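# Clamp the matching-width blank in the vise

## Task

Identify the plain metal blank whose width equals that of the dark setting master, then place it in the vise. It must sit on the two low loose parallel bars between the jaws, and both bars must finish standing upright. The blank must be pressed against the fixed jaw (the end block without hoses) and against the work stop (the short rod between the jaws). Neither the setting master nor any other blank may be left obviously tipped over.

## Robot and tools

Robot: a single custom six-joint arm with a two-finger parallel gripper and a wrist camera. The upper arm is 428 mm and the forearm 505 mm, with the forearm offset 150 mm sideways from the elbow. The base (URDF root) sits at (0, 0, +0.091) m in the scene frame, tilted by quat_wxyz (+0.961, +0.218, +0.172, -0.001).

Frame: every position, orientation, velocity and target uses the scene frame. Its origin lies on the table top under the base. +z is up, and +y is to the left when facing along +x. Orientations are quaternions written w first (qw, qx, qy, qz). Reported hand poses may be off by a few centimetres, more at long reach.

Gripper: the fingers point along the gripper's own +z axis and close along its y axis. end_effector_position is the pinch point between closed pads, roughly 2 cm short of the fingertips. Closing pushes the tips about 10 mm further along +z, mostly while the gap is above 40 mm. Opening is a single number from -1 (closed) to +1 (fully open, 0.084 m).

execute_actions(actions, cameras): actions is a list of actions. Each action is a table of 1 to 15 rows, and each row is one control step of 1/30 s. A row is 8 numbers: x, y, z (absolute target for end_effector_position, metres), qw, qx, qy, qz (absolute target orientation), opening (-1 to 1). If a table has fewer than 15 rows, its final row repeats to fill the rest. A target more than 0.6 m from where the gripper is at the start of that action, along any gripper axis, gets the action refused. A malformed action, or a first action failing that check, rejects the whole call. An empty list just reports state and images. Every step, the controller limits the command to 70 mm and 16 degrees from the measured pose, so one action may fall short. The arm then heads for the "Hand target" shown in the result, so send the remainder next time. Put the quaternion you want in every row rather than copying a drifted reported one. Always send an opening, since 0 is itself a command.

move(target, speed, blend, opening_speed, blocking, cameras): target is one 8-number row, as above, or a list of up to 15 such rows. These are absolute poses in the scene frame, and the 0.6 m check does not apply. speed is the top path speed in m/s (0.002 to 1, default 0.25); rotation is capped at twice that in rad/s. It can be one value or one per segment. blend (metres) rounds the corners at intermediate targets; 0 means stop at each one. opening_speed is the rate of change of the commanded opening per second on the -1..1 scale, at least 0.2. blocking=false returns after about 0.5 s while the motion continues, and a new move replaces it. The path is straight and ignores obstacles. Faster moves stray more and hit harder. Route around the base, not close past it, or the shoulder posture may flip. The result adds a "move:" line. done means the arm rests within 3 mm and 2 degrees of target. Other endings include off_target, moving, held and fault. limits=paced means the pose was clipped, and limits=held means steps were withheld. Neither done nor off_target tells you about contact.

wait(seconds 0 to 10, cameras) lets the scene run on the last command. stop(cameras) brakes a running move. zoom_image(camera, region=[x0, y0, x1, y1]) enlarges a pixel box of at most 504x504 from the latest image of cam_head_left, cam_head_right, cam_high, cam_low or cam_wrist (all 672x504, origin top-left). show_instructions shows the job sheet images. clear_fault clears a reported torque fault. read_manual gives licence text. finished_scene(scene) ends the current scene, given its number, irreversibly.

Result lines: the pose and velocities of the gripper. Joint positions lists the six joints from base outward, with the measured gripper opening in metres last. grip_measured is that opening on the -1..1 scale. Joint torques are total drive outputs, including gravity, with offsets and noise; positive means toward a larger joint position. "within noise" marks a still arm. Tool commands and Hand target give the present commands. Step readings list some intermediate positions. Wrist depth is a 7x7 grid of distances in mm, rows separated by " / ", readable from 195 to 3000 mm, with "-" for no value. MOTOR HOT, TORQUE FAULT or OVER-TEMPERATURE FAULT lines warn of trouble.

Cautions: to hold a part, command an opening well below grip_measured, and close gently. Never release a part while it or the arm is moving, and never drop it. Contact torque limits are 55.2, 55.2, 46, 24.8, 14.9 and 16.3 N m, joints one to six. A held weight counts toward them. Reaching them triggers a fault that requires clear_fault. A motor sitting at its torque limit for 1 s faults as well. An arm blocked by an object keeps pushing until commanded away, which also heats the motors. So approach contacts slowly, aim only slightly past the contact surface, and back off after seating the blank. Stretched-out or loaded poses heat the motors, and the brakes lock at 80 °C. The loose bars must stay upright. Nothing may end up off the table, and other blocks must not be tipped over. Loose objects may occasionally be nudged by outside disturbances.

Each tool is called after "Request:" as name([rows], argument=value, ...), one row to a line, values as JSON.

Reference images:

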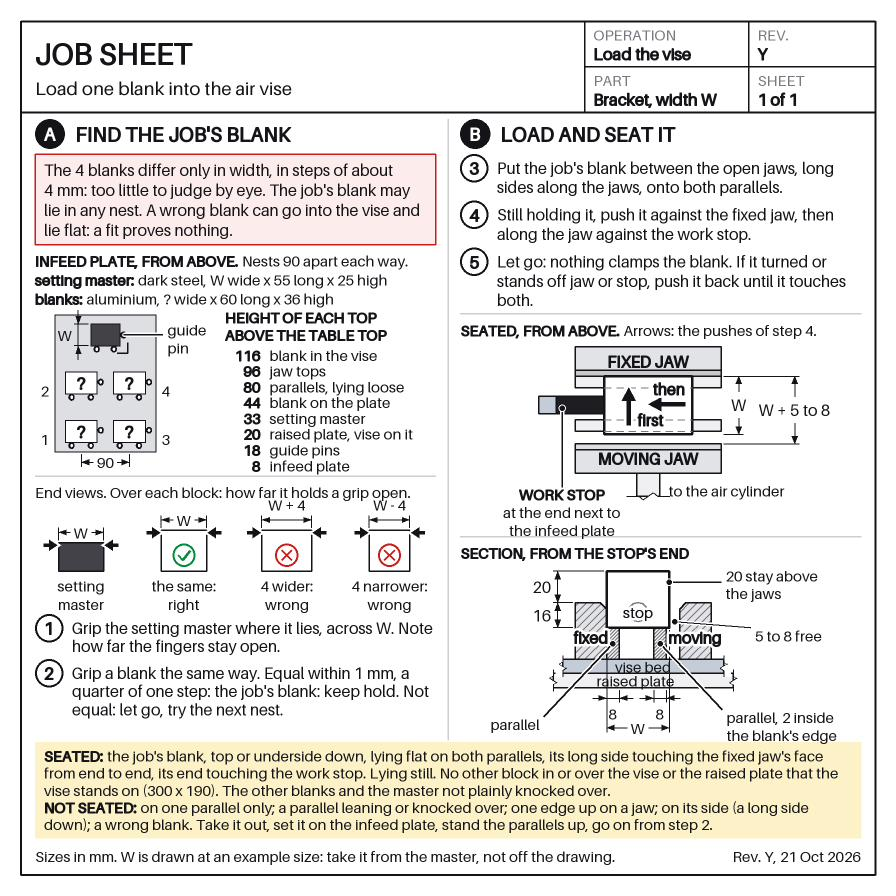

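## Session

Request:
execute_actions(actions=[])

Scene clock: 0.00 s.
end_effector_position=(+0.2762, +0.1545, +0.2006) grip_measured=+1.00 end_effector_quat_wxyz=(-0.402, +0.800, +0.440, -0.068)
Joint positions: [0.509 -0.054 -0.358 0.682 -0.444 -1.139 0.084]
Joint velocities: within noise
Joint torques (N m): no reading
Wrist depth (mm): [2893 2804 2202 1864 1562 1346 1211 / - 2617 2118 1788 1506 1325 1240 / - 2462 2011 1683 1442 1330 342 / 2727 2338 1922 1651 1480 368 337 / 2673 2181 1842 1621 406 365 329 / 2690 2084 1818 457 405 355 319 / 2500 2086 499 442 392 347 312]
Hand target: +0.2762, +0.1545, +0.2006; -0.402, +0.800, +0.440, -0.068
Tool commands: gripper/opening=+1.0

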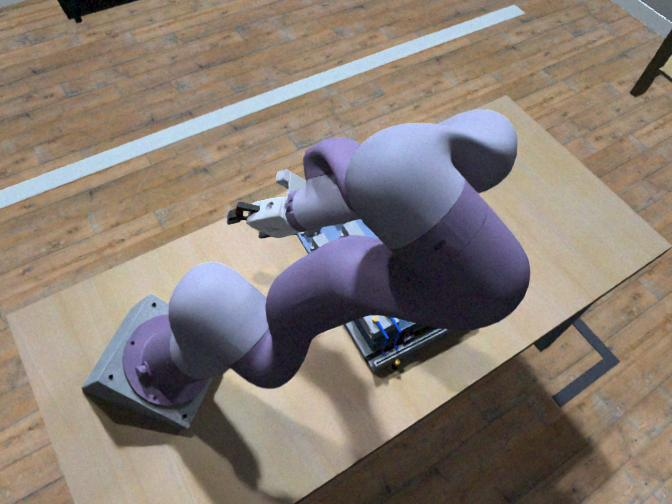

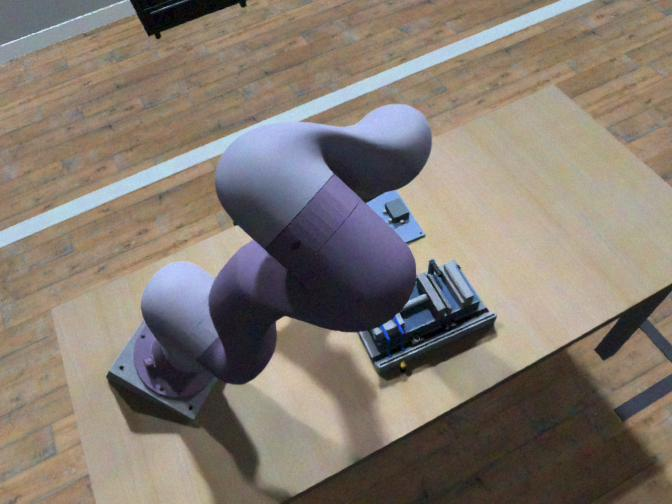

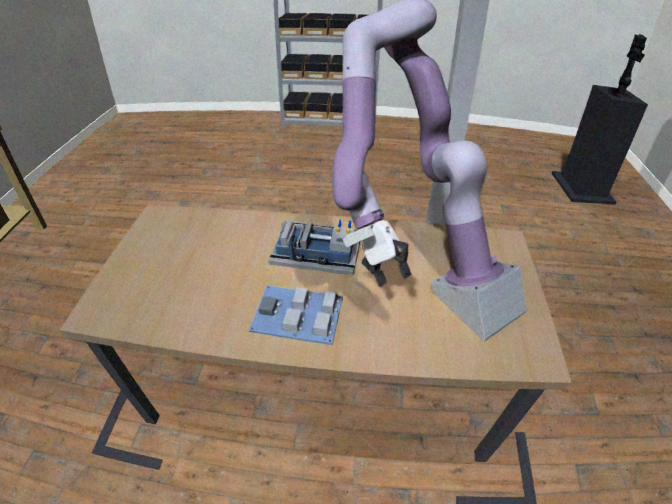

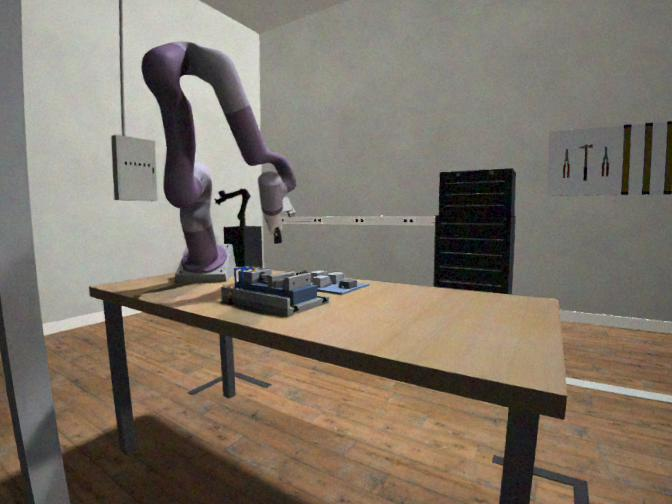

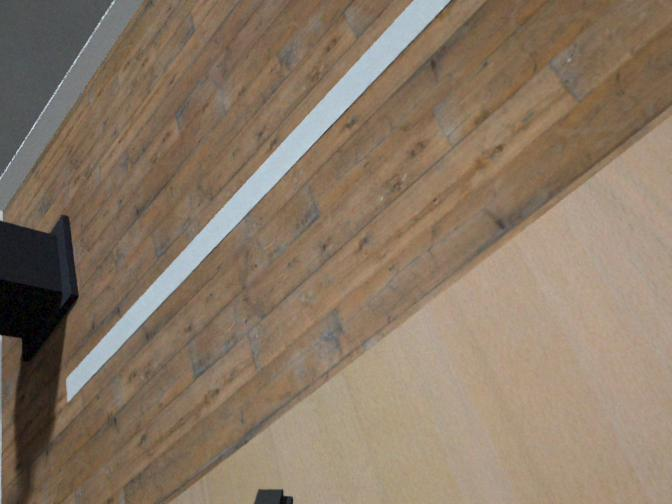

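Request:
zoom_image(camera="cam_high", region=[220, 190, 420, 350])

Request:
zoom_image(camera="cam_head_right", region=[330, 180, 530, 390])

Request:
zoom_image(camera="cam_low", region=[200, 240, 400, 340])

Scaled by 2.520 from the camera's 672x504 image, which has a finer 960x720 frame.

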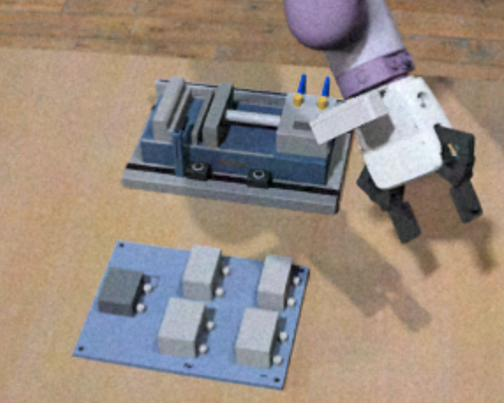

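Scaled by 2.400 from the camera's 672x504 image, which has a finer 960x720 frame.

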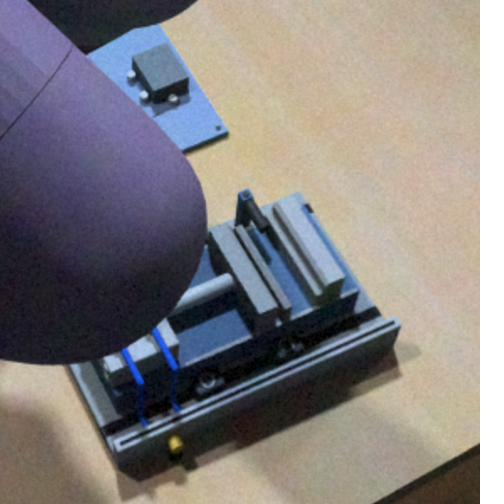

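Scaled by 2.520 from the camera's 672x504 image, which has a finer 960x720 frame.

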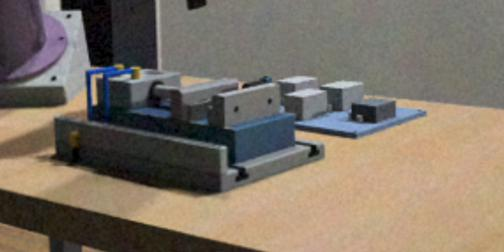

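Request:
move(target=[0.45, 0.08, 0.42, 0.0, 0.7071, 0.7071, 0.0, 1.0], speed=0.2)

Scene clock: 139.57 s.
end_effector_position=(+0.4500, +0.0800, +0.4200) grip_measured=+1.00 end_effector_quat_wxyz=(+0.000, +0.707, +0.707, +0.000)
Joint positions: [0.966 0.168 -0.754 -0.585 -1.174 -0.306 0.084]
Joint torques (N m): [12.06 -5.53 -36.44 -0.75 -2.53 -1.34]
Wrist depth (mm): [548 549 548 549 548 547 547 / 549 551 548 550 548 548 548 / 549 551 550 550 541 542 543 / 550 552 550 550 542 542 533 / 554 553 550 551 544 543 544 / 554 554 552 552 551 553 550 / 555 555 555 553 552 554 553]
Hand target: +0.4500, +0.0800, +0.4200; +0.000, +0.707, +0.707, +0.000
Off the commanded pose: 0.000 m, 0 deg.
move: done

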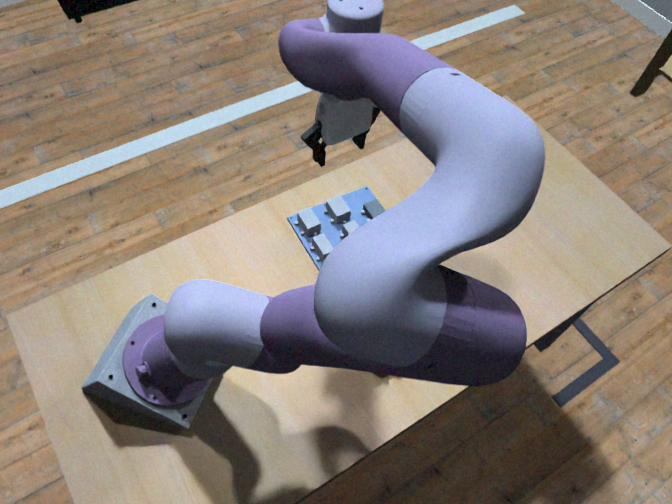

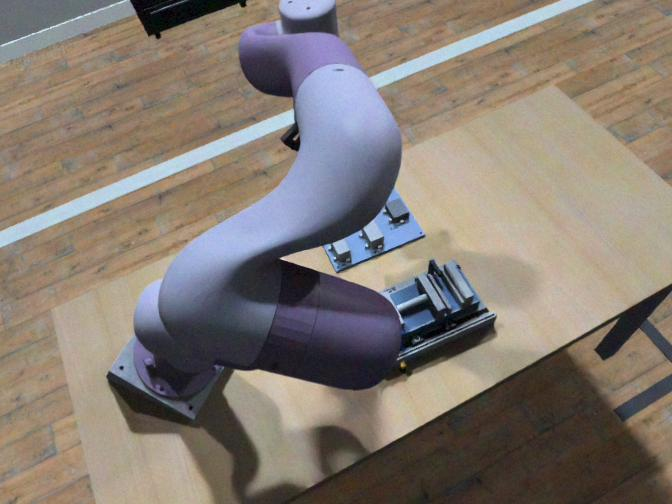

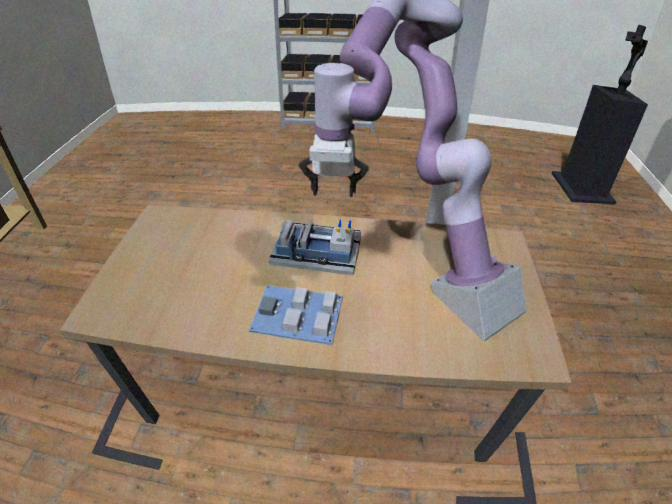

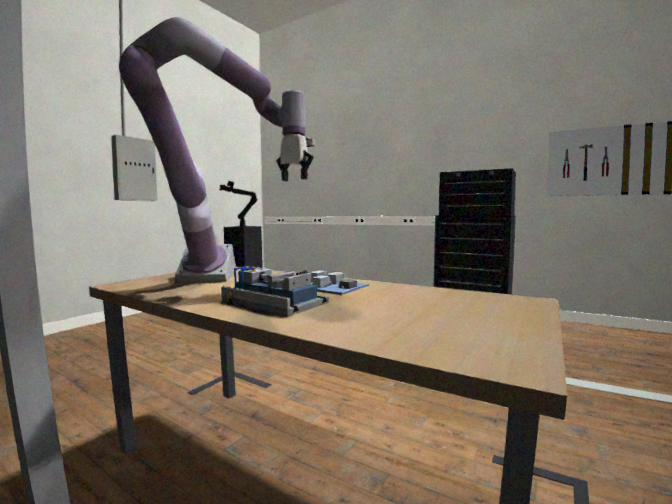

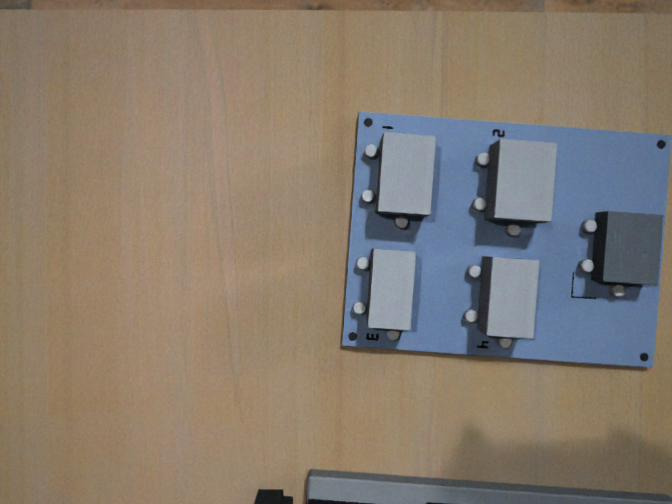

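Request:
zoom_image(camera="cam_wrist", region=[330, 90, 672, 380])

Request:
zoom_image(camera="cam_head_right", region=[310, 180, 520, 390])

Request:
zoom_image(camera="cam_wrist", region=[200, 440, 672, 504])

Scaled by 1.474 from the camera's 672x504 image, which has a finer 960x720 frame.

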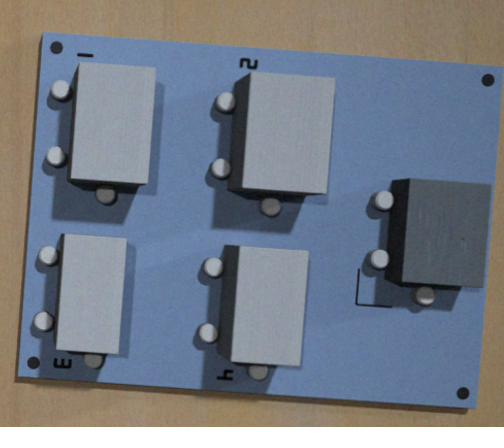

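Scaled by 2.400 from the camera's 672x504 image, which has a finer 960x720 frame.

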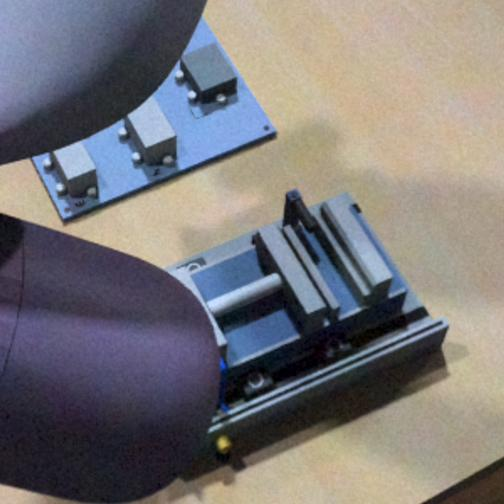

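Scaled by 1.068 from the camera's 672x504 image, which has a finer 960x720 frame.

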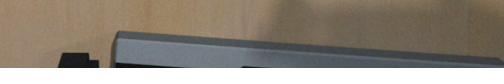

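Request:
move(target=[0.56, -0.04, 0.56, 0.0, 0.7071, 0.7071, 0.0, 1.0], speed=0.3, cameras=["cam_wrist", "cam_low", "cam_high"])

Scene clock: 252.13 s.
end_effector_position=(+0.5599, -0.0400, +0.5600) grip_measured=+1.00 end_effector_quat_wxyz=(+0.000, +0.707, +0.707, +0.000)
Joint positions: [0.814 0.251 -1.081 -0.56 -1.446 -0.656 0.084]
Joint torques (N m): [-0.09 -5.09 -35.61 2.1 -2.51 -1.36]
Wrist depth (mm): [687 687 690 679 676 685 686 / 690 688 690 680 678 688 687 / 690 691 688 679 681 690 688 / 691 691 692 691 691 689 691 / 694 690 672 673 692 692 692 / 693 693 597 631 610 693 692 / 694 694 596 633 614 695 692]
Hand target: +0.5600, -0.0400, +0.5600; +0.000, +0.707, +0.707, +0.000
Off the commanded pose: 0.000 m, 0 deg.
move: done
Images, in order (width x height): cam_high 672x504, cam_low 672x504, cam_wrist 672x504.

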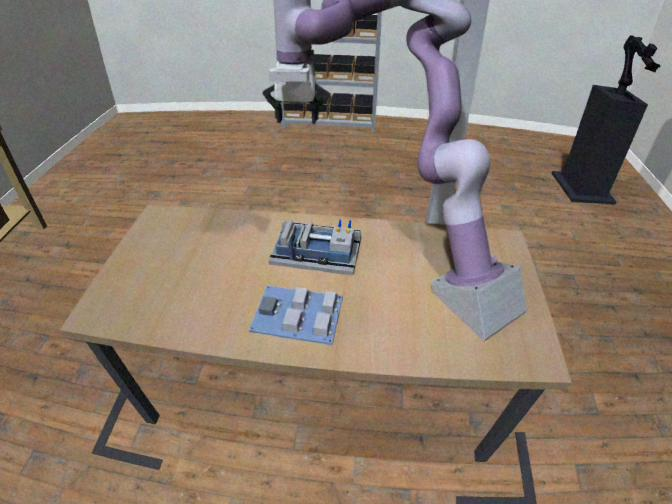

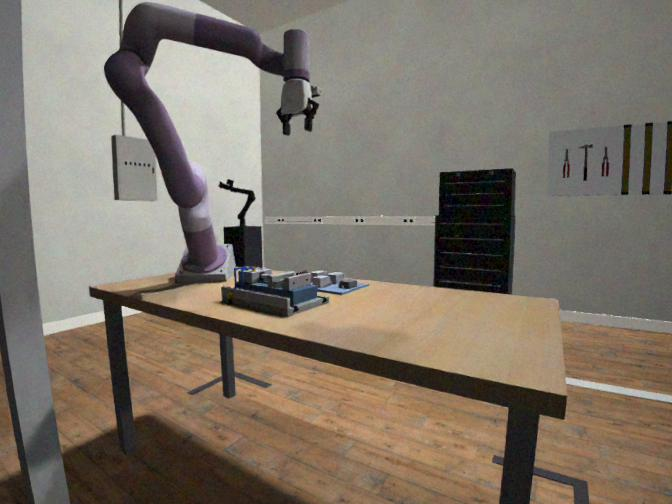

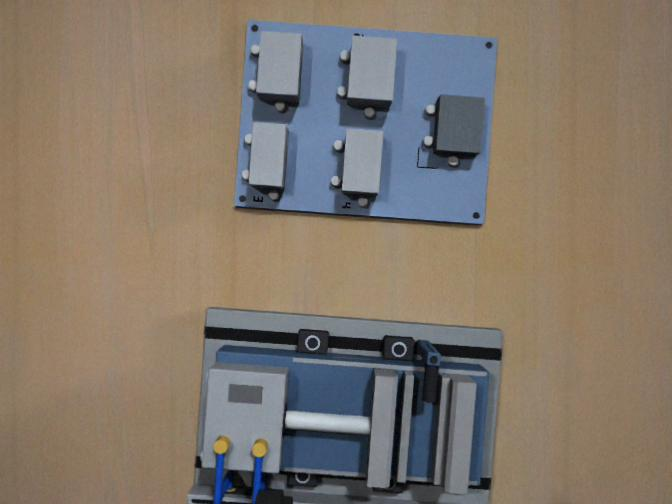

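Request:
zoom_image(camera="cam_wrist", region=[220, 10, 520, 235])

Request:
zoom_image(camera="cam_wrist", region=[340, 300, 540, 504])

Scaled by 1.680 from the camera's 672x504 image, which has a finer 960x720 frame.

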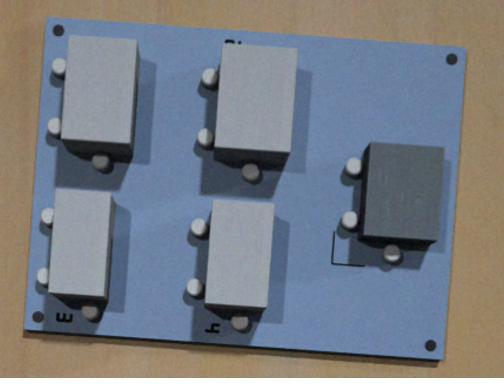

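Scaled by 2.471 from the camera's 672x504 image, which has a finer 960x720 frame.

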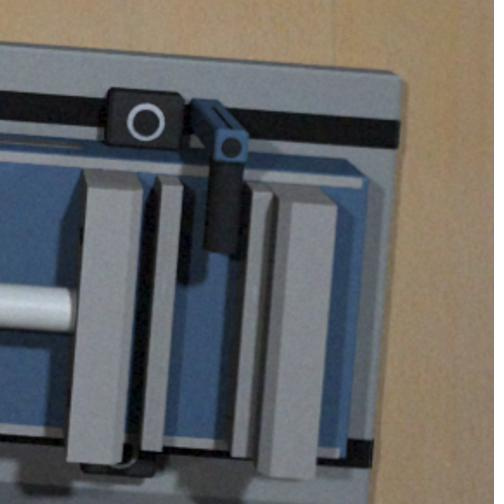

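Request:
move(target=[0.649, 0.153, 0.2, 0.0, 0.73195, 0.68136, 0.0, 1.0], speed=0.3, cameras=["cam_wrist"])

Scene clock: 307.93 s.
end_effector_position=(+0.6490, +0.1530, +0.2001) grip_measured=+1.00 end_effector_quat_wxyz=(+0.000, +0.732, +0.681, +0.000)
Joint positions: [0.588 -0.426 -1.092 -0.827 -0.807 -0.284 0.084]
Joint torques (N m): [10.26 18.74 -31.71 -0.99 2.7 1.42]
Wrist depth (mm): [330 329 329 328 329 329 329 / 329 330 329 329 329 329 328 / 330 330 330 329 330 330 330 / 322 323 322 322 322 331 330 / 309 287 287 323 322 331 331 / 323 324 323 323 299 332 332 / 306 324 306 324 314 332 332]
Hand target: +0.6490, +0.1530, +0.2000; +0.000, +0.732, +0.681, +0.000
Off the commanded pose: 0.000 m, 0 deg.
move: done
Images, in order (width x height): cam_wrist 672x504.

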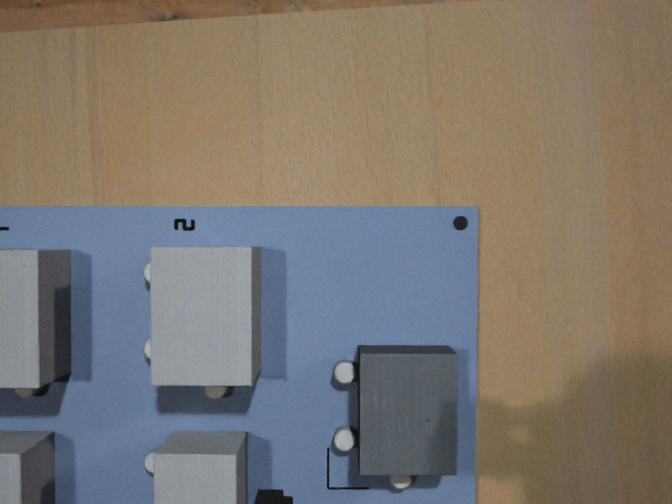

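Request:
zoom_image(camera="cam_wrist", region=[120, 220, 500, 504])

Scaled by 1.326 from the camera's 672x504 image, which has a finer 960x720 frame.

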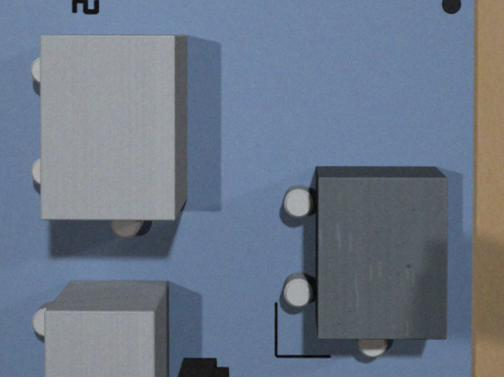

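Request:
move([
  [0.6483, 0.149, 0.0415, 0.0, 0.73195, 0.68136, 0.0, 1.0],
  [0.6483, 0.149, 0.0415, 0.0, 0.73195, 0.68136, 0.0, -0.2],
], speed=0.15, opening_speed=1.5)

Scene clock: 369.83 s.
end_effector_position=(+0.6483, +0.1490, +0.0415) grip_measured=-0.01 end_effector_quat_wxyz=(+0.000, +0.732, +0.681, +0.000)
Joint positions: [0.447 -0.653 -1.109 -1.096 -0.624 -0.088 0.044]
Joint torques (N m): [12.49 26.18 -22.19 -0.64 2.44 1.23]
Wrist depth (mm): [- - - - - - - / - - - - - - - / - - - - - - - / - - - - - - - / - - - - - - - / - - - - - - - / - - - - - - -]
Hand target: +0.6483, +0.1490, +0.0415; +0.000, +0.732, +0.681, +0.000
Off the commanded pose: 0.000 m, 0 deg.
move: done

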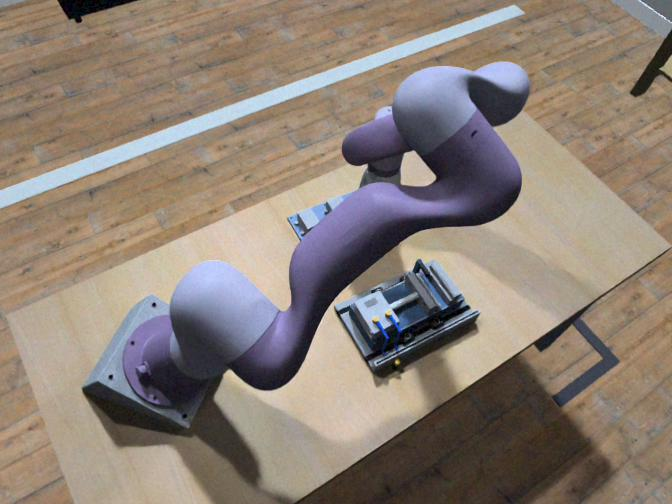

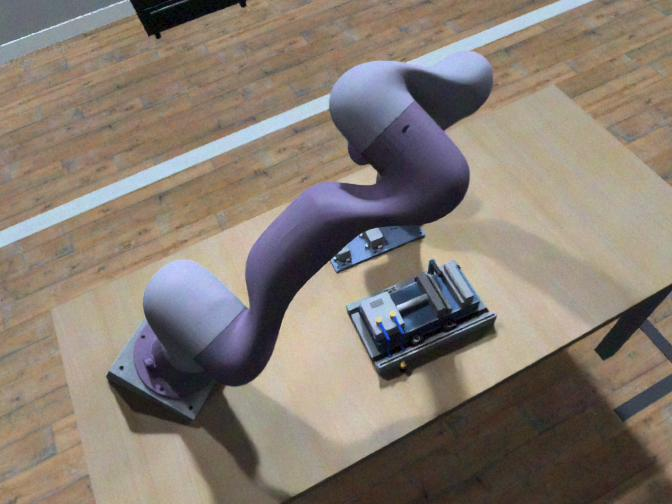

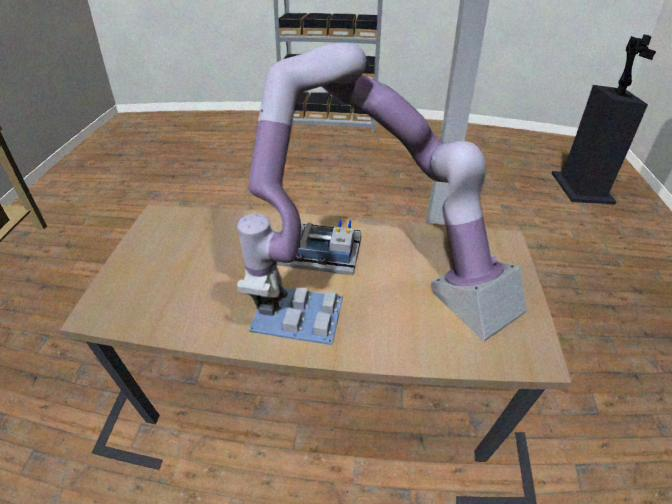

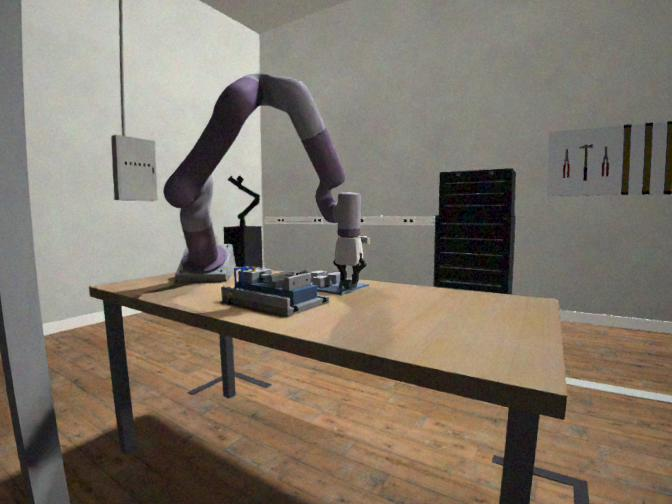

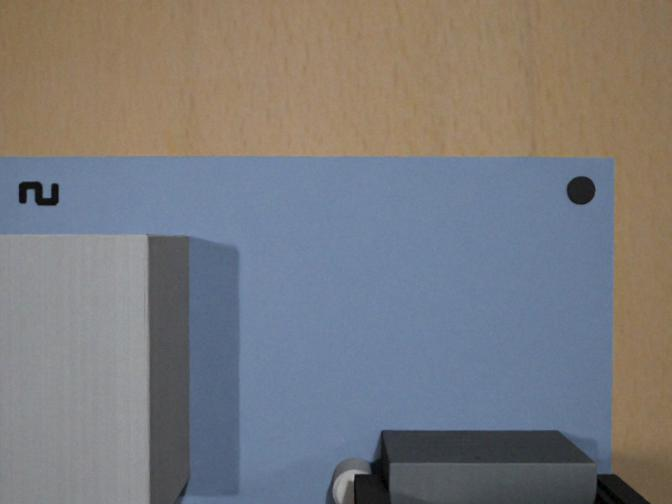

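Request:
zoom_image(camera="cam_wrist", region=[320, 404, 672, 504])

Request:
zoom_image(camera="cam_high", region=[200, 200, 400, 350])

Request:
zoom_image(camera="cam_low", region=[210, 180, 410, 330])

Scaled by 1.432 from the camera's 672x504 image, which has a finer 960x720 frame.

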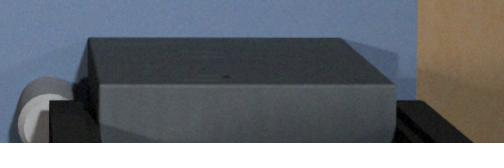

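Scaled by 2.520 from the camera's 672x504 image, which has a finer 960x720 frame.

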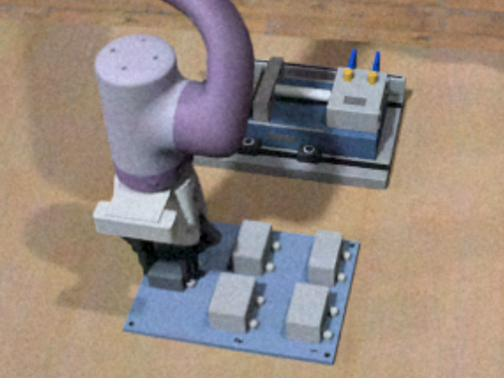

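Scaled by 2.520 from the camera's 672x504 image, which has a finer 960x720 frame.

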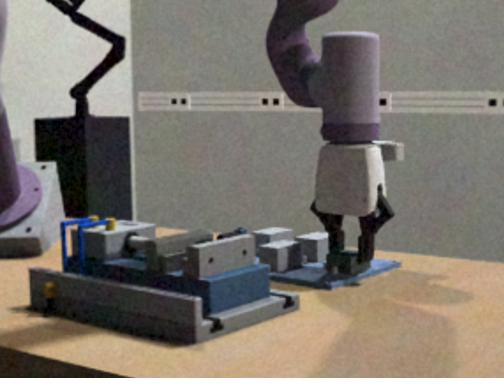

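Request:
move([
  [0.6483, 0.149, 0.0415, 0.0, 0.73195, 0.68136, 0.0, 1.0],
  [0.6483, 0.149, 0.09, 0.0, 0.73195, 0.68136, 0.0, 1.0],
  [0.5624, 0.1956, 0.2, 0.0, 0.73195, 0.68136, 0.0, 1.0],
], speed=0.2, blend=[0, 0.02, 0], cameras=["cam_wrist"])

Scene clock: 471.53 s.
end_effector_position=(+0.5624, +0.1956, +0.1999) grip_measured=+1.00 end_effector_quat_wxyz=(+0.000, +0.732, +0.681, +0.000)
Joint positions: [0.712 -0.415 -0.963 -0.858 -0.781 -0.095 0.084]
Joint torques (N m): [19.82 41.38 -13.53 1.9 -2.52 1.42]
Wrist depth (mm): [1079 1077 1076 1076 1075 1072 1074 / 1082 1072 329 329 329 329 329 / 330 330 330 330 329 329 329 / 331 331 331 330 330 330 330 / 331 323 322 323 322 323 322 / 332 323 288 323 288 323 324 / 332 324 324 324 323 318 298]
Hand target: +0.5624, +0.1956, +0.2000; +0.000, +0.732, +0.681, +0.000
Off the commanded pose: 0.000 m, 0 deg.
move: done
Images, in order (width x height): cam_wrist 672x504.

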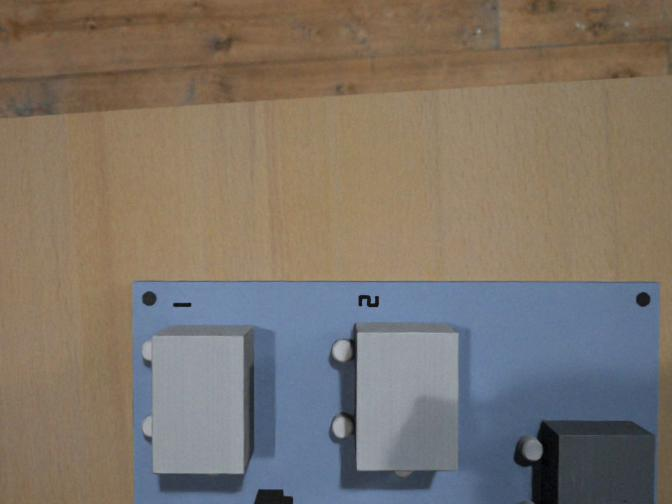

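Request:
move([
  [0.5607, 0.1956, 0.0462, 0.0, 0.73195, 0.68136, 0.0, 1.0],
  [0.5607, 0.1956, 0.0462, 0.0, 0.73195, 0.68136, 0.0, -0.2],
], speed=0.2, opening_speed=1.5, cameras=["cam_wrist", "cam_low", "cam_high"])

Scene clock: 489.43 s.
end_effector_position=(+0.5607, +0.1956, +0.0462) grip_measured=-0.01 end_effector_quat_wxyz=(+0.000, +0.732, +0.681, +0.000)
Joint positions: [0.568 -0.657 -0.982 -1.178 -0.611 0.151 0.044]
Joint torques (N m): [11.38 22.06 -21.07 -0.98 2.28 1.24]
Wrist depth (mm): [- - - - - - - / - - - - - - - / - - - - - - - / - - - - - - - / - - - - - - - / - - - - - - - / - - - - - - -]
Hand target: +0.5607, +0.1956, +0.0462; +0.000, +0.732, +0.681, +0.000
Off the commanded pose: 0.000 m, 0 deg.
move: done
Images, in order (width x height): cam_high 672x504, cam_low 672x504, cam_wrist 672x504.

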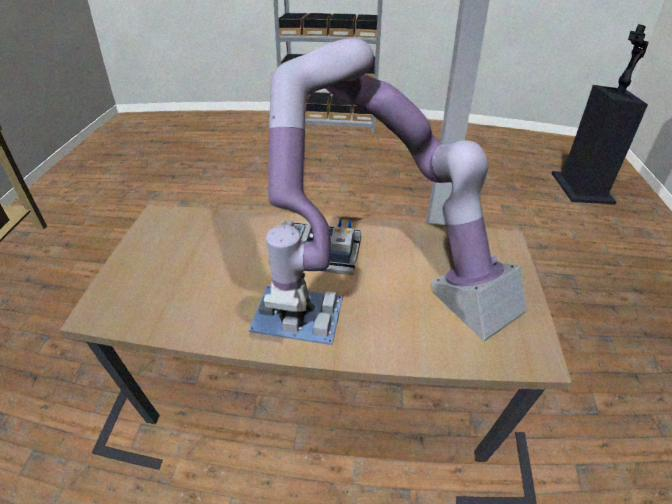

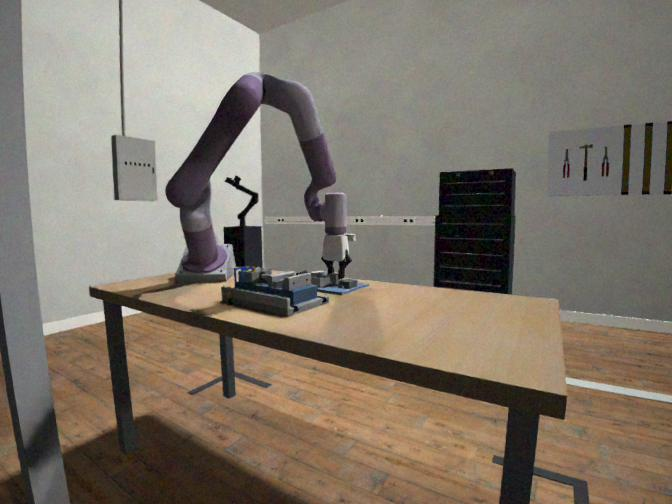

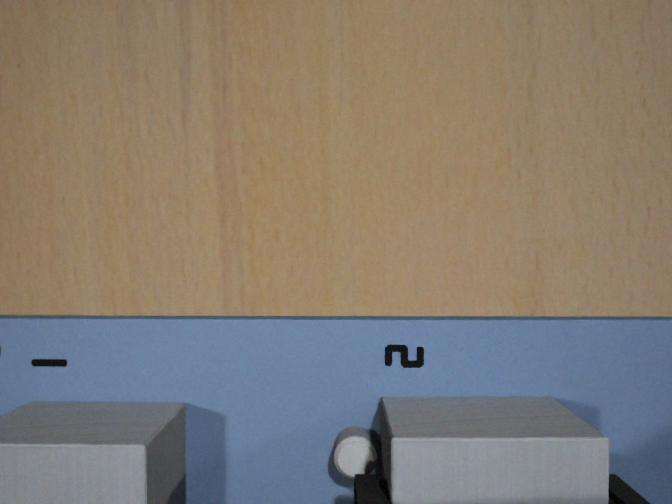

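Request:
move([
  [0.5607, 0.1956, 0.12, 0.0, 0.73195, 0.68136, 0.0, -0.2],
  [0.605, -0.17, 0.28, 0.0, 0.73195, 0.68136, 0.0, -0.2],
], speed=0.25, blend=[0.03, 0], cameras=["cam_wrist", "cam_low", "cam_high"])

Scene clock: 553.40 s.
end_effector_position=(+0.6050, -0.1700, +0.2800) grip_measured=-0.01 end_effector_quat_wxyz=(+0.000, +0.732, +0.681, +0.000)
Joint positions: [0.177 0.203 -0.799 -0.683 -0.84 -0.9 0.044]
Joint torques (N m): [0.77 34.57 -34.62 2.18 -2.51 -1.45]
Wrist depth (mm): [409 408 409 408 409 407 408 / 409 409 409 409 408 409 407 / 390 391 390 390 390 408 409 / 315 351 350 316 330 410 410 / 316 326 351 317 351 410 410 / 316 352 352 317 352 412 412 / 363 377 - - - - 413]
Hand target: +0.6050, -0.1700, +0.2800; +0.000, +0.732, +0.681, +0.000
Off the commanded pose: 0.000 m, 0 deg.
move: done
Images, in order (width x height): cam_high 672x504, cam_low 672x504, cam_wrist 672x504.

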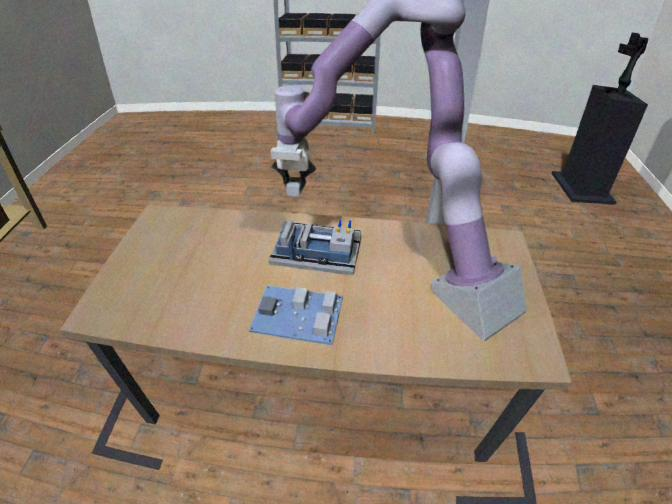

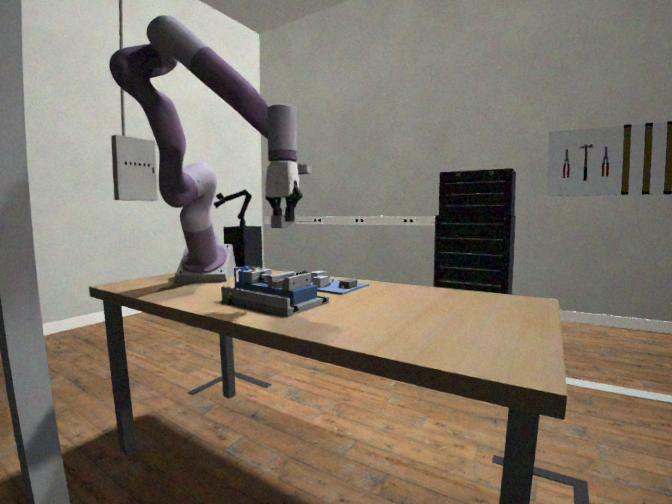

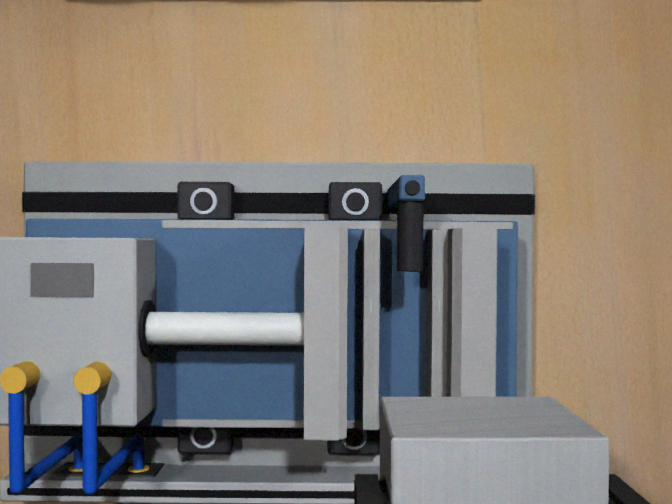

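Request:
zoom_image(camera="cam_wrist", region=[290, 170, 540, 400])

Request:
zoom_image(camera="cam_wrist", region=[290, 210, 470, 310])

Request:
zoom_image(camera="cam_wrist", region=[290, 340, 530, 460])

Scaled by 2.016 from the camera's 672x504 image, which has a finer 960x720 frame.

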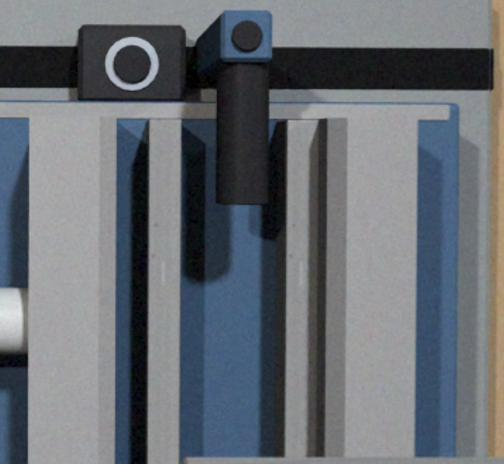

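Scaled by 2.800 from the camera's 672x504 image, which has a finer 960x720 frame.

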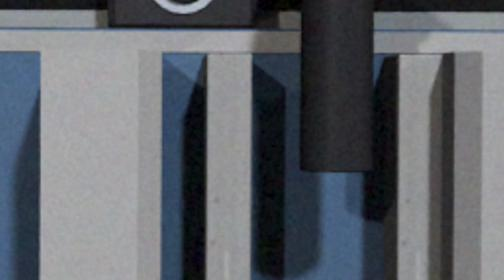

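Scaled by 2.100 from the camera's 672x504 image, which has a finer 960x720 frame.

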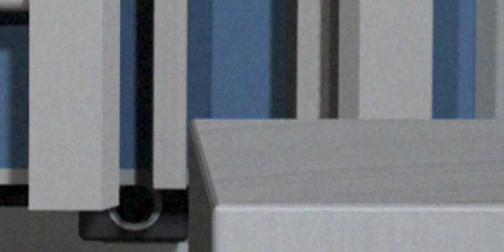

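Request:
zoom_image(camera="cam_wrist", region=[350, 384, 650, 504])

Scaled by 1.680 from the camera's 672x504 image, which has a finer 960x720 frame.

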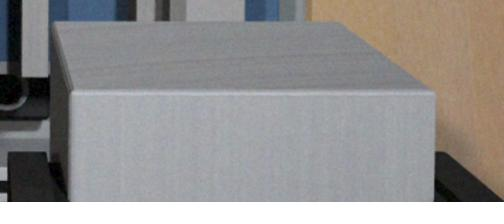

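Request:
move([
  [0.6039, -0.1499, 0.165, 0.0, 0.73195, 0.68136, 0.0, -0.2],
  [0.6039, -0.1499, 0.1225, 0.0, 0.73195, 0.68136, 0.0, -0.2],
], speed=[0.2, 0.05])

Scene clock: 751.97 s.
end_effector_position=(+0.6039, -0.1499, +0.1226) grip_measured=-0.01 end_effector_quat_wxyz=(+0.000, +0.732, +0.681, +0.000)
Joint positions: [0.057 -0.071 -0.759 -0.968 -0.558 -0.637 0.044]
Joint torques (N m): [2.72 16.59 -27.14 -1.15 2.73 1.35]
Wrist depth (mm): [252 252 252 251 252 251 251 / 252 252 252 252 252 252 252 / 233 233 234 234 252 232 252 / 233 217 233 218 - 232 232 / - - - - - - - / - - - - - - - / - - - - - - -]
Hand target: +0.6039, -0.1499, +0.1225; +0.000, +0.732, +0.681, +0.000
Off the commanded pose: 0.000 m, 0 deg.
move: done

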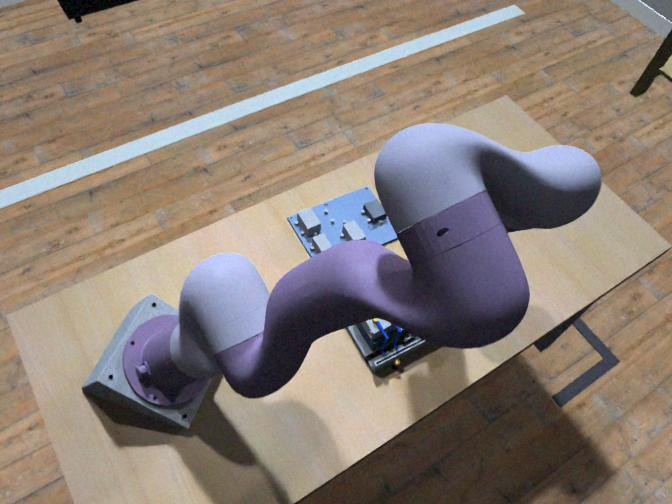

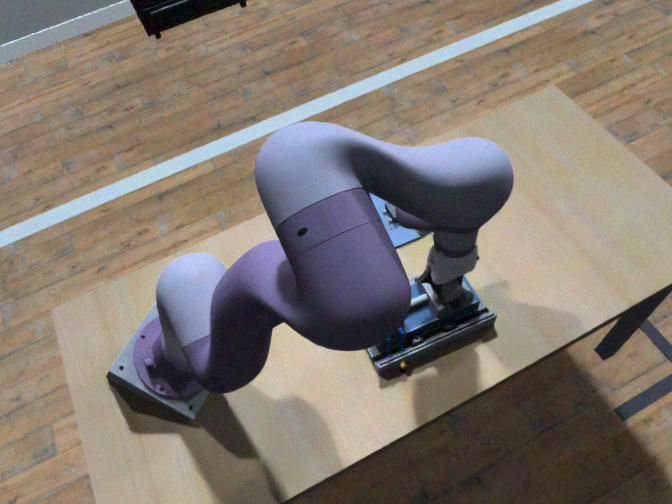

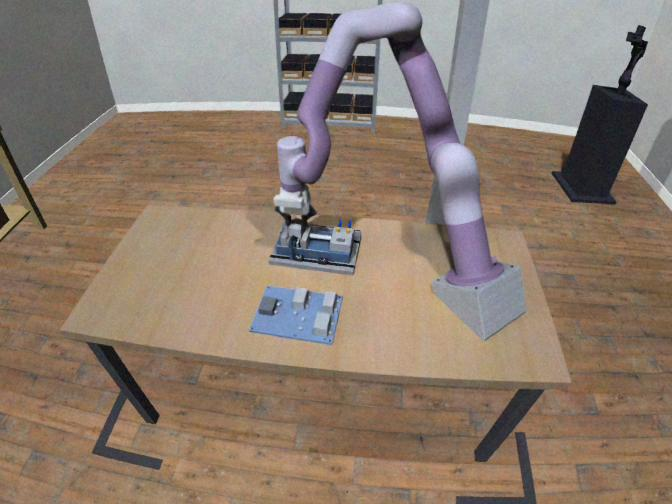

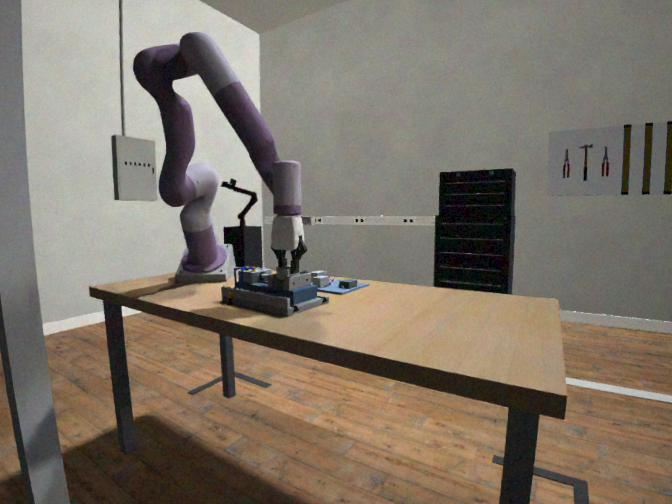

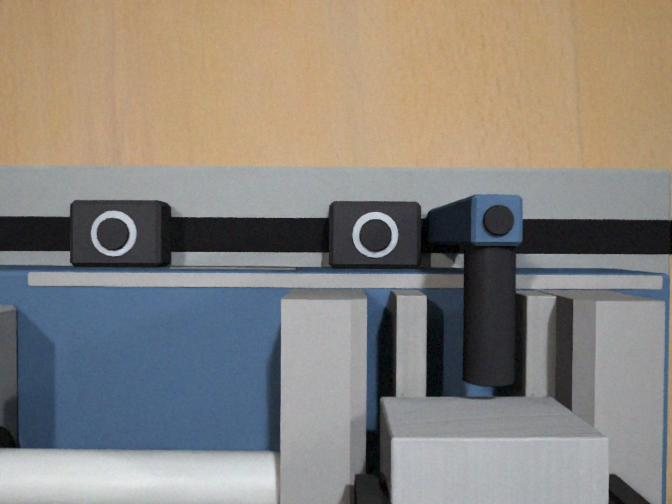

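Request:
zoom_image(camera="cam_wrist", region=[270, 264, 670, 504])

Request:
zoom_image(camera="cam_low", region=[210, 220, 350, 325])

Request:
zoom_image(camera="cam_high", region=[260, 180, 370, 280])

Scaled by 1.260 from the camera's 672x504 image, which has a finer 960x720 frame.

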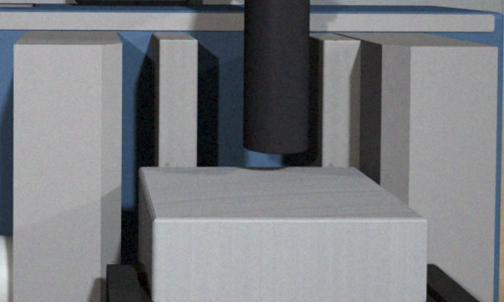

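Scaled by 3.600 from the camera's 672x504 image, which has a finer 960x720 frame.

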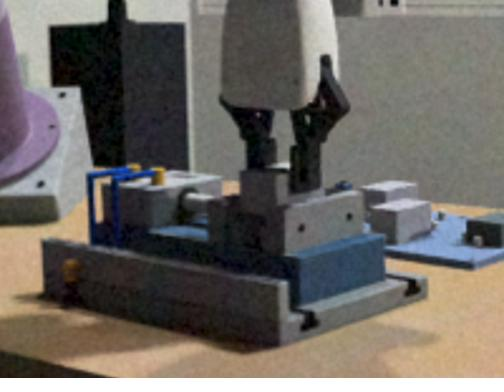

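Scaled by 4.582 from the camera's 672x504 image, which has a finer 960x720 frame.

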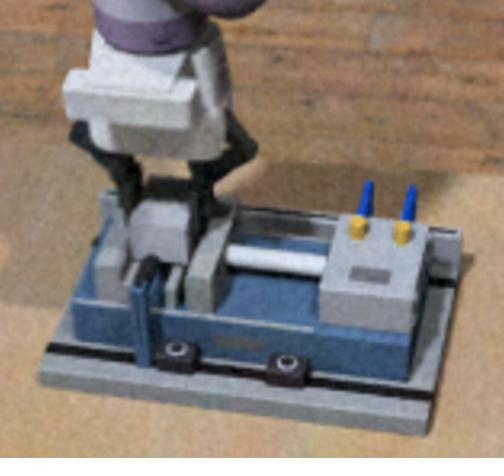

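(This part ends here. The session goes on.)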